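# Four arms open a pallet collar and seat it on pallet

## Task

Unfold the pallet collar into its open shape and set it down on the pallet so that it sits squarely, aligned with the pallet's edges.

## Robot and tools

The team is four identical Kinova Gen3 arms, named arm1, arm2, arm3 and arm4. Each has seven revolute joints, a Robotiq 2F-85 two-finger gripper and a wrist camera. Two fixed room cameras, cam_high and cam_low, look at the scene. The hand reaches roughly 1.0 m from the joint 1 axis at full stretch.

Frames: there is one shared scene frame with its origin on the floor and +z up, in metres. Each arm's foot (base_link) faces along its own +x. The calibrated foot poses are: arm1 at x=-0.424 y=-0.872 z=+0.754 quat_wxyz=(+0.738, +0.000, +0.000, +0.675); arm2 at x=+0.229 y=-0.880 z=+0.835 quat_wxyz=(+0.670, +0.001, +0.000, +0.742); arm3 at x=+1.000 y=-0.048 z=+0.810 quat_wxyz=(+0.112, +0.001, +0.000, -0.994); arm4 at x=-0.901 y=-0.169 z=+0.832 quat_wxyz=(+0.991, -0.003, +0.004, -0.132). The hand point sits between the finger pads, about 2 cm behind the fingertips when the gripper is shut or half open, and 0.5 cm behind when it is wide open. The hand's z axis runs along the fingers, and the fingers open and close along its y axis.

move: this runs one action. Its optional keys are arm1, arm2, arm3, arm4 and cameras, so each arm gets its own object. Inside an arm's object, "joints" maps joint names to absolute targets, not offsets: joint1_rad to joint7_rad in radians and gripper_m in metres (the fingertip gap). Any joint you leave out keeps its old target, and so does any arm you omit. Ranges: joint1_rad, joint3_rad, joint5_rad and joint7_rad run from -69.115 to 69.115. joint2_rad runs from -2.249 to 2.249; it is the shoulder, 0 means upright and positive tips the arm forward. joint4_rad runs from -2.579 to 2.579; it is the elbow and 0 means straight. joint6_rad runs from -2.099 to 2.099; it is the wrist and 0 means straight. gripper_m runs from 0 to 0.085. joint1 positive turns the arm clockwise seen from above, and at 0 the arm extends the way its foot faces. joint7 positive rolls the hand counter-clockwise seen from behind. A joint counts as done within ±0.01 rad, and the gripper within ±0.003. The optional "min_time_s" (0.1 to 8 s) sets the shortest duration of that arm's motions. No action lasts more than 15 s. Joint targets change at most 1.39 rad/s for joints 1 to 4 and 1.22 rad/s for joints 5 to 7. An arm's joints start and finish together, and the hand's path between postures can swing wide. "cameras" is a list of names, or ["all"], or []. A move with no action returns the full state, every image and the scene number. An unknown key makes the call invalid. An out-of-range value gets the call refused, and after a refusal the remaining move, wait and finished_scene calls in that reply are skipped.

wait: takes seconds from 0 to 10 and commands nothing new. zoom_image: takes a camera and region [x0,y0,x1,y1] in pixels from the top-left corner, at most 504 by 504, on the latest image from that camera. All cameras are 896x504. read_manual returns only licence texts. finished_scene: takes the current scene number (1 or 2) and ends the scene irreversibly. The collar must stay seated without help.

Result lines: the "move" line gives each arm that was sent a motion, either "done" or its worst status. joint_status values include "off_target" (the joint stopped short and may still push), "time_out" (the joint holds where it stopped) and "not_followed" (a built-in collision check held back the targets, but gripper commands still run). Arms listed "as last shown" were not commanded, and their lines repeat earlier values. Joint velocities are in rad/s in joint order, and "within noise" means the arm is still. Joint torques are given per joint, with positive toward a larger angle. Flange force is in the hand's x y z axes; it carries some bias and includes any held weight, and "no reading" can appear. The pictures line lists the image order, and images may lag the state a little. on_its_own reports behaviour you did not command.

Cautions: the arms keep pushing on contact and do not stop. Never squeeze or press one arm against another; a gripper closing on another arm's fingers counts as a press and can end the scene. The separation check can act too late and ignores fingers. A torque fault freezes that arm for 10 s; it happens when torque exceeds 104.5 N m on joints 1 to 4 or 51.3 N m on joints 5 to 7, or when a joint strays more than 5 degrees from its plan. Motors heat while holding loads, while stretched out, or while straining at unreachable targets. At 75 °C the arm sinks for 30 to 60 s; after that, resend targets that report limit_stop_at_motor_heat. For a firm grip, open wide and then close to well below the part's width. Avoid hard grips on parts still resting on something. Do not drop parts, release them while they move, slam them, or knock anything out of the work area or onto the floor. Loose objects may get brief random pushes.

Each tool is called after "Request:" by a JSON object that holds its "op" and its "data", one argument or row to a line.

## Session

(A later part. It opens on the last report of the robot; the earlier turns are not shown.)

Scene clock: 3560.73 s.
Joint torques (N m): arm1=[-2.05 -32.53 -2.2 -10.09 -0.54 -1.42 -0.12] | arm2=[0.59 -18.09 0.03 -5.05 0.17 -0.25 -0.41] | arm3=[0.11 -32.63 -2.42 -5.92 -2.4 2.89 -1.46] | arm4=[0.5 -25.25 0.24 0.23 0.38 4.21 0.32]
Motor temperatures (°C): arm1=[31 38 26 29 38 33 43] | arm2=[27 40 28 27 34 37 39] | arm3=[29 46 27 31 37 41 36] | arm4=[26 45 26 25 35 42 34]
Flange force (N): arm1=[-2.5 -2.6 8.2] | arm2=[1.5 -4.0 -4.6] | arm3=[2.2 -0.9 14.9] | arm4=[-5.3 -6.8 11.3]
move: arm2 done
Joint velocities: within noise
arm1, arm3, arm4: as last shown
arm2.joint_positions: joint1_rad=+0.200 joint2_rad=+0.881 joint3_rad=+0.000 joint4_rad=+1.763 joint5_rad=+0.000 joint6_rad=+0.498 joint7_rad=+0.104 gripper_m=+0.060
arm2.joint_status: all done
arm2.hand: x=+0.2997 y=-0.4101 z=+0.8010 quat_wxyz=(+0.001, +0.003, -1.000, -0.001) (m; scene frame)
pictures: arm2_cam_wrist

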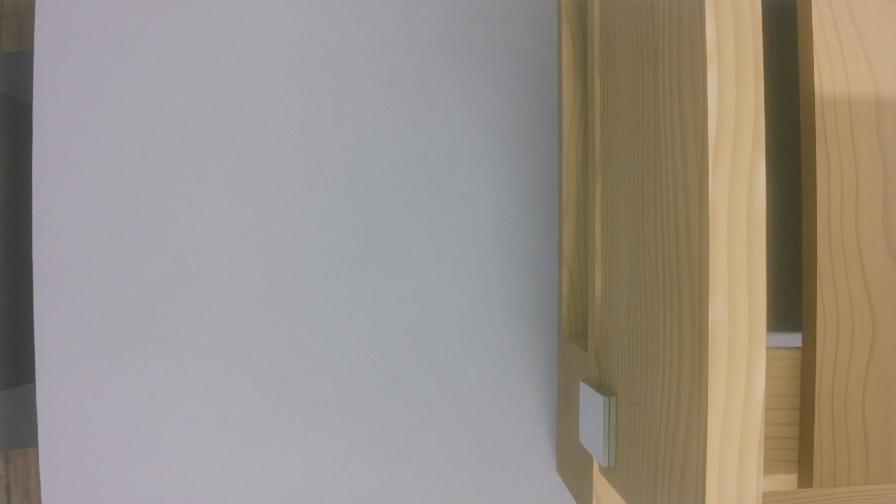

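Request:
{"op": "move", "data": {
  "arm1": {"joints": {"joint1_rad": 0.2932, "joint2_rad": 1.2636, "joint4_rad": 1.0811, "joint6_rad": 0.7969, "joint7_rad": 0.3445}, "min_time_s": 0.8},
  "arm4": {"joints": {"joint1_rad": -0.7746, "joint2_rad": 1.3624, "joint4_rad": 1.2519, "joint6_rad": 0.5273, "joint7_rad": 2.6242}, "min_time_s": 0.8},
  "cameras": ["arm1_cam_wrist"]
}}

Scene clock: 3645.23 s.
Joint torques (N m): arm1=[0.31 -35.41 -0.18 -11.33 -0.1 -1.63 -0.62] | arm2=[0.62 -18.08 0.06 -5.07 0.2 -0.28 -0.3] | arm3=[0.15 -32.71 -2.09 -5.02 -1.98 3.69 -1.06] | arm4=[-0.52 -29.79 -1.14 -0.2 -0.18 4.62 0.19]
Motor temperatures (°C): arm1=[31 40 26 30 38 33 43] | arm2=[27 38 28 27 34 37 39] | arm3=[28 46 27 31 37 41 36] | arm4=[26 43 26 25 35 42 34]
Flange force (N): arm1=[0.4 -1.9 12.5] | arm2=[1.8 -4.0 -4.7] | arm3=[1.8 -3.2 17.0] | arm4=[-4.7 -10.0 20.8]
move: arm1 done; arm4 done
Joint velocities: within noise
arm1.joint_positions: joint1_rad=+0.293 joint2_rad=+1.264 joint3_rad=+0.000 joint4_rad=+1.081 joint5_rad=+0.000 joint6_rad=+0.797 joint7_rad=+0.344 gripper_m=+0.018
arm1.joint_status: all done
arm1.hand: x=-0.1671 y=-0.3005 z=+0.6344 quat_wxyz=(+0.000, -0.019, -1.000, +0.000) (m; scene frame)
arm2: as last shown
arm3.joint_positions: joint1_rad=+0.351 joint2_rad=+1.457 joint3_rad=+0.000 joint4_rad=+0.969 joint5_rad=+0.000 joint6_rad=+0.715 joint7_rad=+3.247 gripper_m=+0.019
arm3.joint_status: not commanded
arm3.hand: x=+0.3842 y=+0.0546 z=+0.5924 quat_wxyz=(-0.001, -0.714, -0.700, +0.000) (m; scene frame)
arm4.joint_positions: joint1_rad=-0.775 joint2_rad=+1.362 joint3_rad=+0.000 joint4_rad=+1.252 joint5_rad=+0.000 joint6_rad=+0.527 joint7_rad=+2.624 gripper_m=+0.019
arm4.joint_status: all done
arm4.hand: x=-0.3936 y=+0.0859 z=+0.6156 quat_wxyz=(+0.005, +0.704, -0.710, -0.002) (m; scene frame)
pictures: arm1_cam_wrist

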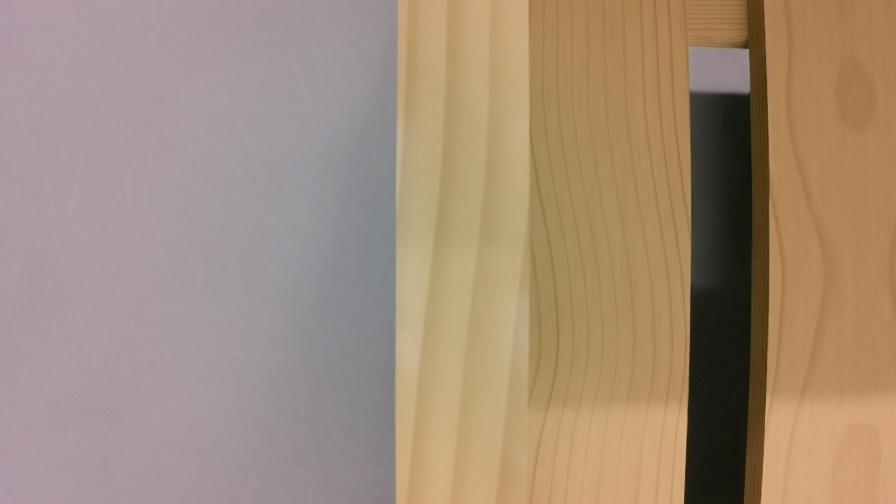

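Request:
{"op": "move", "data": {
  "arm1": {"joints": {"joint1_rad": 0.2932, "joint2_rad": 1.2729, "joint4_rad": 1.077, "joint6_rad": 0.7917, "joint7_rad": 0.3445}, "min_time_s": 0.8},
  "arm3": {"joints": {"joint1_rad": 0.3506, "joint2_rad": 1.4594, "joint4_rad": 0.9671, "joint6_rad": 0.7151, "joint7_rad": 3.2467}, "min_time_s": 0.8},
  "arm4": {"joints": {"joint1_rad": -0.7746, "joint2_rad": 1.3666, "joint4_rad": 1.249, "joint6_rad": 0.526, "joint7_rad": 2.6242}, "min_time_s": 0.8},
  "cameras": ["arm2_cam_wrist"]
}}

Request:
{"op": "zoom_image", "data": {
  "camera": "arm2_cam_wrist",
  "region": [500, 200, 800, 504]
}}

Scene clock: 3668.53 s.
Joint torques (N m): arm1=[3.32 -2.8 1.74 -10.86 0.9 -11.55 -0.52] | arm2=[0.54 -18.16 0.1 -5.09 0.15 -0.27 -0.3] | arm3=[-2 -26.39 -3.45 -5.94 -2.25 1.04 -1.18] | arm4=[3.65 -23.89 2.99 0.56 0.98 4.11 0.28]
Motor temperatures (°C): arm1=[31 41 26 30 38 33 43] | arm2=[27 38 28 27 34 37 39] | arm3=[28 46 27 31 37 41 36] | arm4=[26 44 26 25 35 42 34]
Flange force (N): arm1=[14.9 -24.5 -59.6] | arm2=[1.6 -4.0 -4.5] | arm3=[4.4 4.3 0.5] | arm4=[-10.1 -4.2 8.8]
move: arm1 done; arm3 done; arm4 done
Joint velocities: within noise
arm1.joint_positions: joint1_rad=+0.293 joint2_rad=+1.273 joint3_rad=+0.000 joint4_rad=+1.077 joint5_rad=+0.000 joint6_rad=+0.792 joint7_rad=+0.344 gripper_m=+0.018
arm1.joint_status: all done
arm1.hand: x=-0.1671 y=-0.3004 z=+0.6295 quat_wxyz=(+0.000, -0.019, -1.000, +0.000) (m; scene frame)
arm2: as last shown
arm3.joint_positions: joint1_rad=+0.351 joint2_rad=+1.459 joint3_rad=+0.000 joint4_rad=+0.967 joint5_rad=+0.000 joint6_rad=+0.715 joint7_rad=+3.247 gripper_m=+0.019
arm3.joint_status: all done
arm3.hand: x=+0.3843 y=+0.0546 z=+0.5914 quat_wxyz=(-0.001, -0.714, -0.700, +0.000) (m; scene frame)
arm4.joint_positions: joint1_rad=-0.775 joint2_rad=+1.367 joint3_rad=+0.000 joint4_rad=+1.249 joint5_rad=+0.000 joint6_rad=+0.526 joint7_rad=+2.624 gripper_m=+0.019
arm4.joint_status: all done
arm4.hand: x=-0.3936 y=+0.0860 z=+0.6136 quat_wxyz=(+0.005, +0.704, -0.710, -0.002) (m; scene frame)
pictures: arm2_cam_wrist

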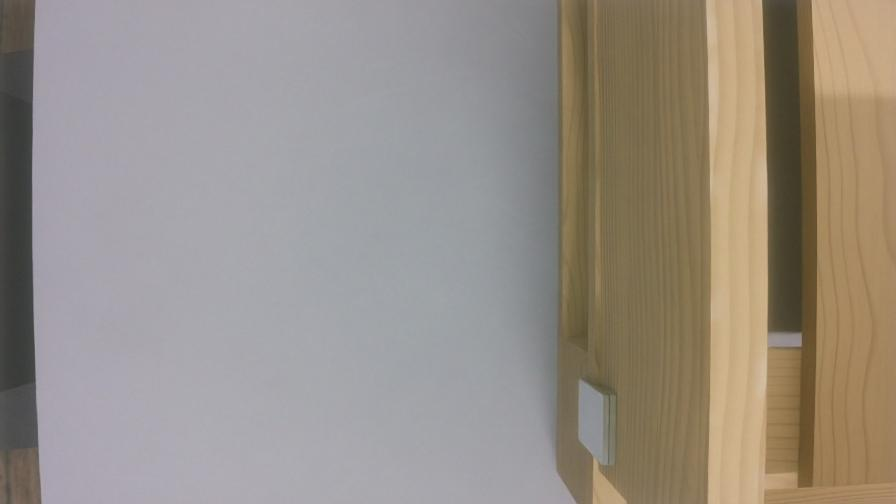

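Scaled by 1.658 from the camera's 896x504 image, which has a finer 1280x720 frame.

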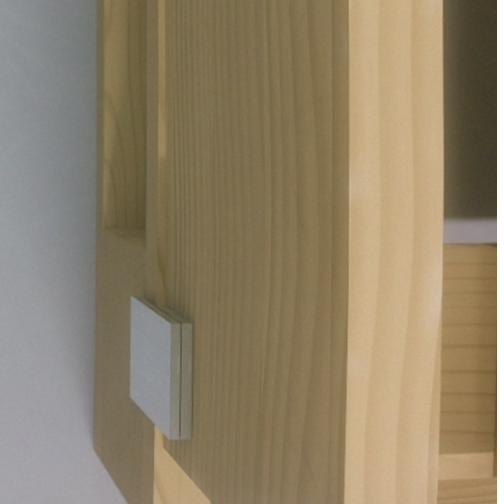

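Request:
{"op": "move", "data": {
  "arm1": {"joints": {"joint1_rad": 0.2932, "joint2_rad": 1.2673, "joint4_rad": 1.0795, "joint6_rad": 0.7948, "joint7_rad": 0.3445}, "min_time_s": 0.6},
  "arm2": {"joints": {"joint1_rad": 0.0919, "joint2_rad": 1.2382, "joint4_rad": 2.404, "joint6_rad": -0.9422, "joint7_rad": 0.0}, "min_time_s": 1.2},
  "cameras": []
}}

Request:
{"op": "move", "data": {
  "arm2": {"joints": {"joint1_rad": 0.0937, "joint2_rad": 1.8233, "joint4_rad": 1.8963, "joint6_rad": -1.4196, "joint7_rad": 0.0}, "min_time_s": 1.2},
  "cameras": ["arm2_cam_wrist"]
}}

Scene clock: 3808.47 s.
Joint torques (N m): arm1=[0.45 -34.09 -0.19 -10.47 -0.14 -1.37 -0.49] | arm2=[0.65 -14.46 0.19 2.05 0.21 -1.49 -0.3] | arm3=[0.44 -27.15 -1.67 -5.02 -1.65 2.06 -1.05] | arm4=[0.9 -25.46 0.29 -0.44 0.15 3.68 0.08]
Motor temperatures (°C): arm1=[31 36 26 30 38 36 43] | arm2=[27 37 28 27 34 36 39] | arm3=[28 41 27 31 36 41 36] | arm4=[26 41 26 25 35 42 34]
Flange force (N): arm1=[0.4 -0.8 10.9] | arm2=[2.2 4.0 -6.0] | arm3=[0.7 1.1 4.2] | arm4=[-5.1 -5.7 10.4]
move: arm1 done; arm2 done
Joint velocities: within noise
arm1.joint_positions: joint1_rad=+0.293 joint2_rad=+1.267 joint3_rad=+0.000 joint4_rad=+1.080 joint5_rad=+0.000 joint6_rad=+0.795 joint7_rad=+0.344 gripper_m=+0.018
arm1.joint_status: all done
arm1.hand: x=-0.1671 y=-0.3005 z=+0.6324 quat_wxyz=(+0.000, -0.019, -1.000, +0.000) (m; scene frame)
arm2.joint_positions: joint1_rad=+0.092 joint2_rad=+1.238 joint3_rad=+0.000 joint4_rad=+2.404 joint5_rad=+0.000 joint6_rad=-0.942 joint7_rad=+0.000 gripper_m=+0.060
arm2.joint_status: all done
arm2.hand: x=+0.2497 y=-0.4998 z=+0.7009 quat_wxyz=(+0.002, +0.005, -0.975, -0.220) (m; scene frame)
arm3, arm4: as last shown
arm4.hand: x=-0.3936 y=+0.0859 z=+0.6136 quat_wxyz=(+0.005, +0.704, -0.710, -0.002) (m; scene frame)
pictures: none
No camera images: "cameras" was empty.

Scene clock: 3810.33 s.
Joint torques (N m): arm1=[0.5 -34.06 -0.16 -10.49 -0.17 -1.34 -0.52] | arm2=[0.65 -15.22 0.14 1.81 0.26 -2.46 -0.38] | arm3=[0.45 -27.08 -1.67 -5.07 -1.68 2.06 -1.07] | arm4=[0.94 -25.46 0.24 -0.42 0.14 3.69 0.09]
Motor temperatures (°C): arm1=[31 36 26 30 38 36 43] | arm2=[27 37 28 27 34 36 39] | arm3=[28 41 27 31 36 41 36] | arm4=[26 41 26 25 35 42 34]
Flange force (N): arm1=[0.6 -1.0 10.9] | arm2=[1.6 5.6 -2.9] | arm3=[0.6 1.5 3.9] | arm4=[-5.2 -5.7 10.4]
move: arm2 done
Joint velocities: within noise
arm1.joint_positions: joint1_rad=+0.293 joint2_rad=+1.267 joint3_rad=+0.000 joint4_rad=+1.079 joint5_rad=+0.000 joint6_rad=+0.795 joint7_rad=+0.344 gripper_m=+0.018
arm1.joint_status: not commanded
arm1.hand: x=-0.1671 y=-0.3004 z=+0.6324 quat_wxyz=(+0.000, -0.019, -1.000, +0.000) (m; scene frame)
arm2.joint_positions: joint1_rad=+0.094 joint2_rad=+1.823 joint3_rad=+0.000 joint4_rad=+1.896 joint5_rad=+0.000 joint6_rad=-1.420 joint7_rad=+0.000 gripper_m=+0.060
arm2.joint_status: all done
arm2.hand: x=+0.2493 y=-0.4117 z=+0.5451 quat_wxyz=(+0.003, +0.004, -0.912, -0.409) (m; scene frame)
arm3, arm4: as last shown
pictures: arm2_cam_wrist

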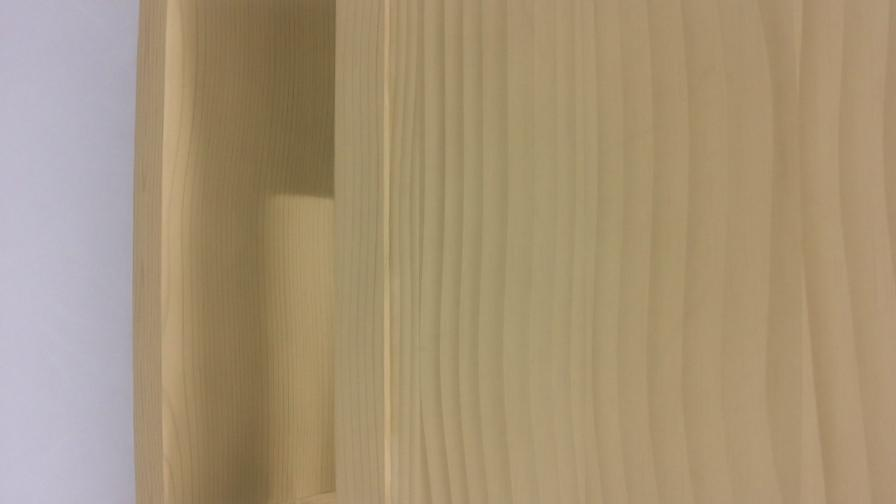

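Request:
{"op": "move", "data": {
  "arm1": {"joints": {"gripper_m": 0.06}},
  "arm3": {"joints": {"gripper_m": 0.06}},
  "arm4": {"joints": {"gripper_m": 0.06}},
  "cameras": ["arm2_cam_wrist", "cam_low"]
}}

Request:
{"op": "move", "data": {
  "arm1": {"joints": {"joint1_rad": 0.2932, "joint2_rad": 1.0234, "joint4_rad": 1.1058, "joint6_rad": 1.0124, "joint7_rad": 0.3445}, "min_time_s": 1.5},
  "arm3": {"joints": {"joint1_rad": 0.3506, "joint2_rad": 1.073, "joint4_rad": 1.1246, "joint6_rad": 0.944, "joint7_rad": 3.2467}, "min_time_s": 1.5},
  "arm4": {"joints": {"joint1_rad": -0.7746, "joint2_rad": 1.0013, "joint4_rad": 1.385, "joint6_rad": 0.7553, "joint7_rad": 2.6242}, "min_time_s": 1.5},
  "cameras": ["all"]
}}

Request:
{"op": "zoom_image", "data": {
  "camera": "cam_low",
  "region": [225, 200, 465, 400]
}}

Request:
{"op": "zoom_image", "data": {
  "camera": "cam_low",
  "region": [460, 190, 700, 390]
}}

Request:
{"op": "zoom_image", "data": {
  "camera": "cam_high",
  "region": [330, 130, 570, 380]
}}

Scene clock: 3852.93 s.
Joint torques (N m): arm1=[-0.59 -27.32 -1 -6.53 0.24 0 0.37] | arm2=[0.65 -15.2 0.15 1.7 0.2 -2.37 -0.39] | arm3=[-0.7 -25.49 0.49 -6.59 0.52 0.06 -0.03] | arm4=[0.26 -24.18 -0.54 -4.26 -0.18 0.35 -0.03]
Motor temperatures (°C): arm1=[31 38 26 30 38 35 43] | arm2=[27 36 28 27 34 37 39] | arm3=[28 41 27 31 37 41 36] | arm4=[26 43 26 25 35 42 34]
Flange force (N): arm1=[-1.1 2.3 2.8] | arm2=[1.6 5.6 -3.6] | arm3=[0.3 5.5 -3.0] | arm4=[-0.2 0.8 -0.3]
move: arm1 done; arm3 done; arm4 done
Joint velocities: within noise
arm1.joint_positions: joint1_rad=+0.293 joint2_rad=+1.267 joint3_rad=+0.000 joint4_rad=+1.079 joint5_rad=+0.000 joint6_rad=+0.795 joint7_rad=+0.344 gripper_m=+0.060
arm1.joint_status: all done
arm1.hand: x=-0.1671 y=-0.3004 z=+0.6324 quat_wxyz=(+0.000, -0.019, -1.000, +0.000) (m; scene frame)
arm2: as last shown
arm3.joint_positions: joint1_rad=+0.351 joint2_rad=+1.459 joint3_rad=+0.000 joint4_rad=+0.967 joint5_rad=+0.000 joint6_rad=+0.715 joint7_rad=+3.247 gripper_m=+0.060
arm3.joint_status: all done
arm3.hand: x=+0.3842 y=+0.0546 z=+0.5915 quat_wxyz=(-0.001, -0.714, -0.700, +0.000) (m; scene frame)
arm4.joint_positions: joint1_rad=-0.775 joint2_rad=+1.367 joint3_rad=+0.000 joint4_rad=+1.249 joint5_rad=+0.000 joint6_rad=+0.526 joint7_rad=+2.624 gripper_m=+0.060
arm4.joint_status: all done
arm4.hand: x=-0.3936 y=+0.0859 z=+0.6136 quat_wxyz=(+0.005, +0.704, -0.710, -0.002) (m; scene frame)
pictures: arm2_cam_wrist, cam_low

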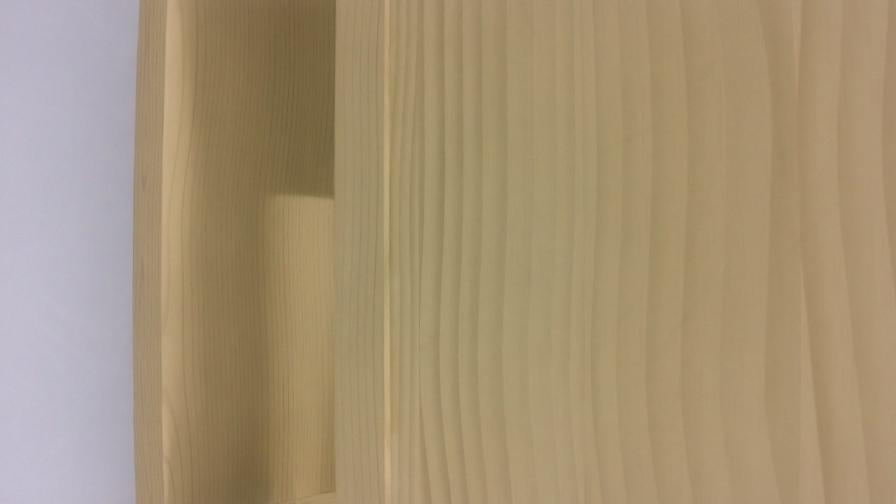

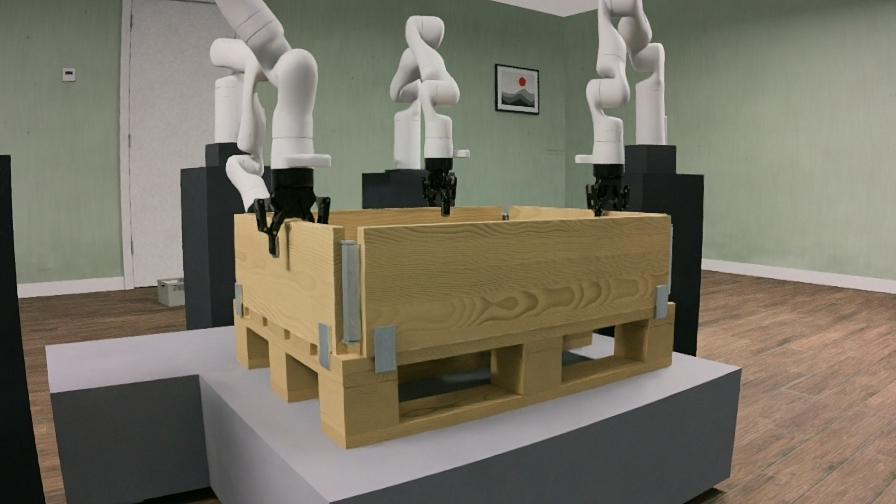

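Scene clock: 3854.77 s.
Joint torques (N m): arm1=[-0.51 -26.55 -0.96 -7.74 0.24 -0.04 0.38] | arm2=[0.65 -15.17 0.16 1.75 0.29 -2.42 -0.4] | arm3=[-0.7 -24.66 0.4 -7.94 0.52 0.06 -0.03] | arm4=[0.21 -23.17 -0.62 -5.95 -0.16 0.32 -0.03]
Motor temperatures (°C): arm1=[31 38 26 30 38 35 43] | arm2=[27 36 28 27 34 37 39] | arm3=[28 41 27 31 37 41 36] | arm4=[26 43 26 25 35 42 34]
Flange force (N): arm1=[-1.3 3.0 2.2] | arm2=[1.8 5.7 -3.3] | arm3=[0.4 4.8 -1.1] | arm4=[-0.2 0.7 -0.1]
move: arm1 done; arm3 done; arm4 done
Joint velocities: within noise
arm1.joint_positions: joint1_rad=+0.293 joint2_rad=+1.023 joint3_rad=+0.000 joint4_rad=+1.106 joint5_rad=+0.000 joint6_rad=+1.012 joint7_rad=+0.344 gripper_m=+0.060
arm1.joint_status: all done
arm1.hand: x=-0.1670 y=-0.3004 z=+0.7793 quat_wxyz=(+0.000, -0.019, -1.000, +0.000) (m; scene frame)
arm2: as last shown
arm3.joint_positions: joint1_rad=+0.351 joint2_rad=+1.073 joint3_rad=+0.000 joint4_rad=+1.125 joint5_rad=+0.000 joint6_rad=+0.944 joint7_rad=+3.247 gripper_m=+0.060
arm3.joint_status: all done
arm3.hand: x=+0.3839 y=+0.0548 z=+0.7985 quat_wxyz=(-0.001, -0.714, -0.700, +0.000) (m; scene frame)
arm4.joint_positions: joint1_rad=-0.775 joint2_rad=+1.001 joint3_rad=+0.000 joint4_rad=+1.385 joint5_rad=+0.000 joint6_rad=+0.755 joint7_rad=+2.624 gripper_m=+0.060
arm4.joint_status: all done
arm4.hand: x=-0.3919 y=+0.0867 z=+0.7982 quat_wxyz=(+0.005, +0.704, -0.710, -0.002) (m; scene frame)
pictures: arm1_cam_wrist, arm2_cam_wrist, arm3_cam_wrist, arm4_cam_wrist, cam_high, cam_low

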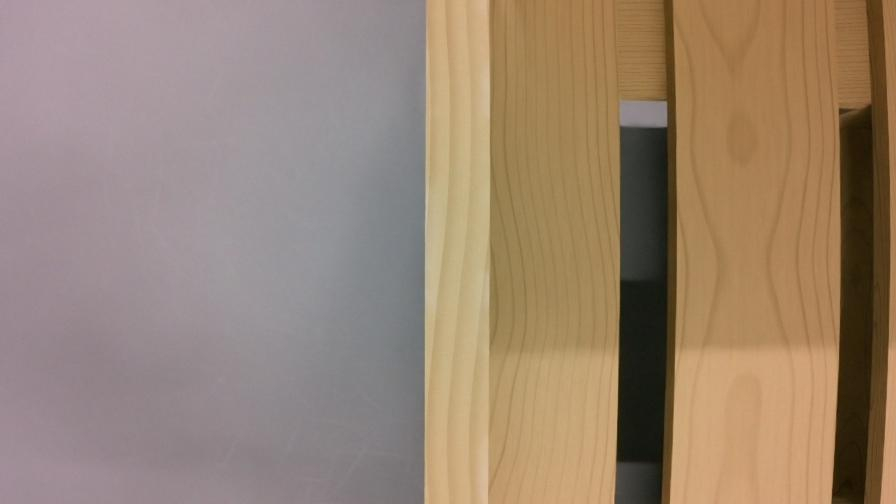

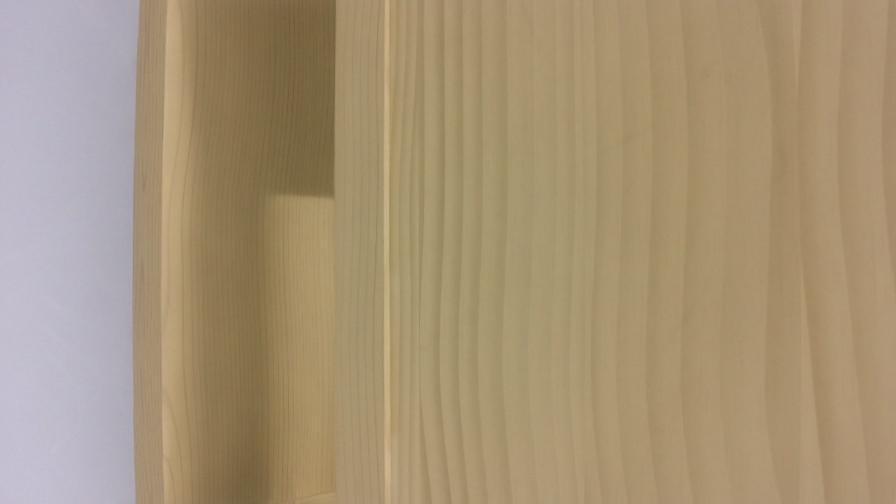

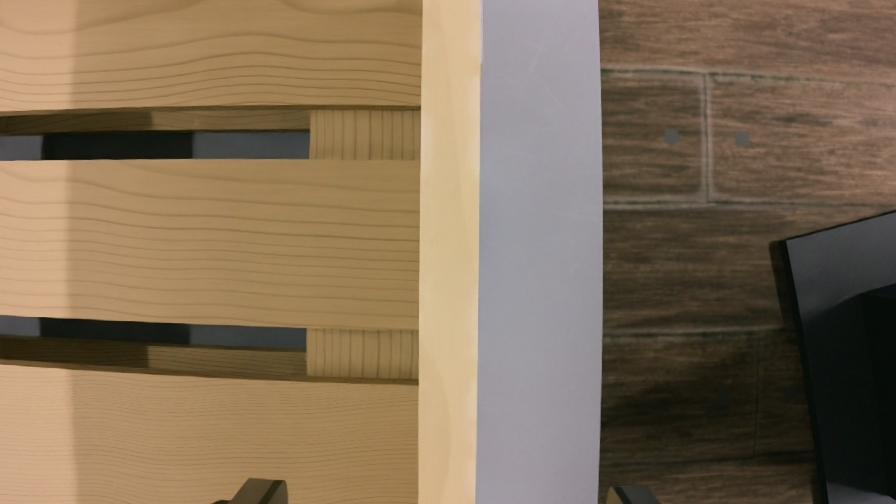

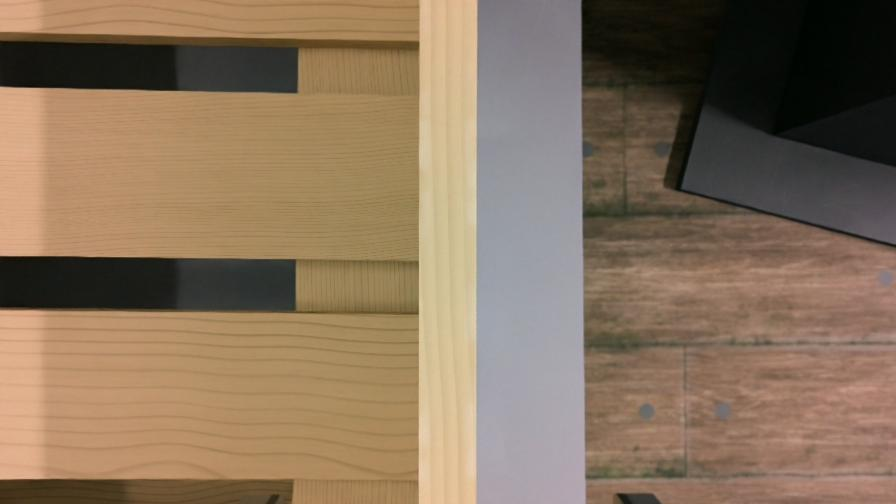

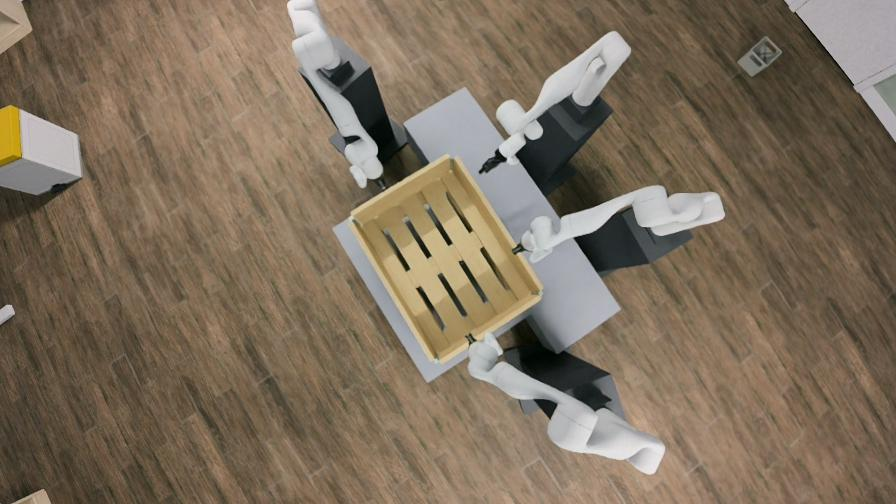

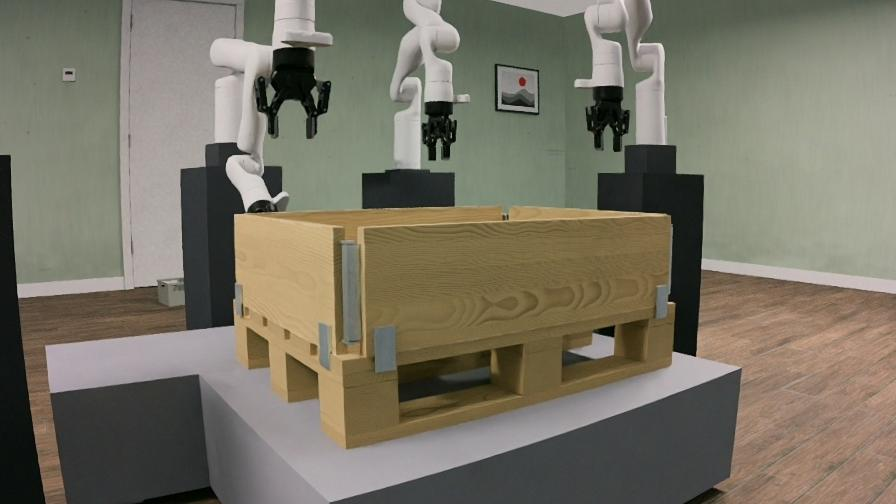

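Scaled by 2.100 from the camera's 896x504 image, which has a finer 1280x720 frame.

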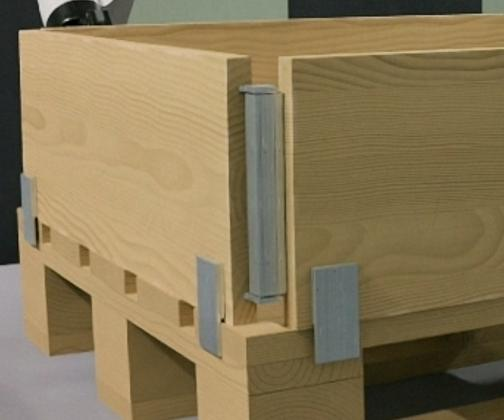

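Scaled by 2.100 from the camera's 896x504 image, which has a finer 1280x720 frame.

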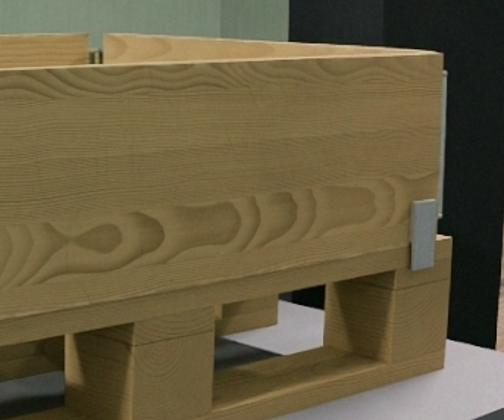

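Scaled by 2.016 from the camera's 896x504 image, which has a finer 1280x720 frame.

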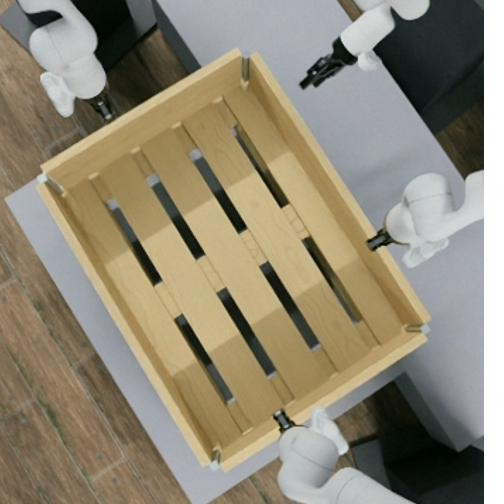

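Request:
{"op": "finished_scene", "data": {
  "scene": 1
}}

The scene is finished: the task was done.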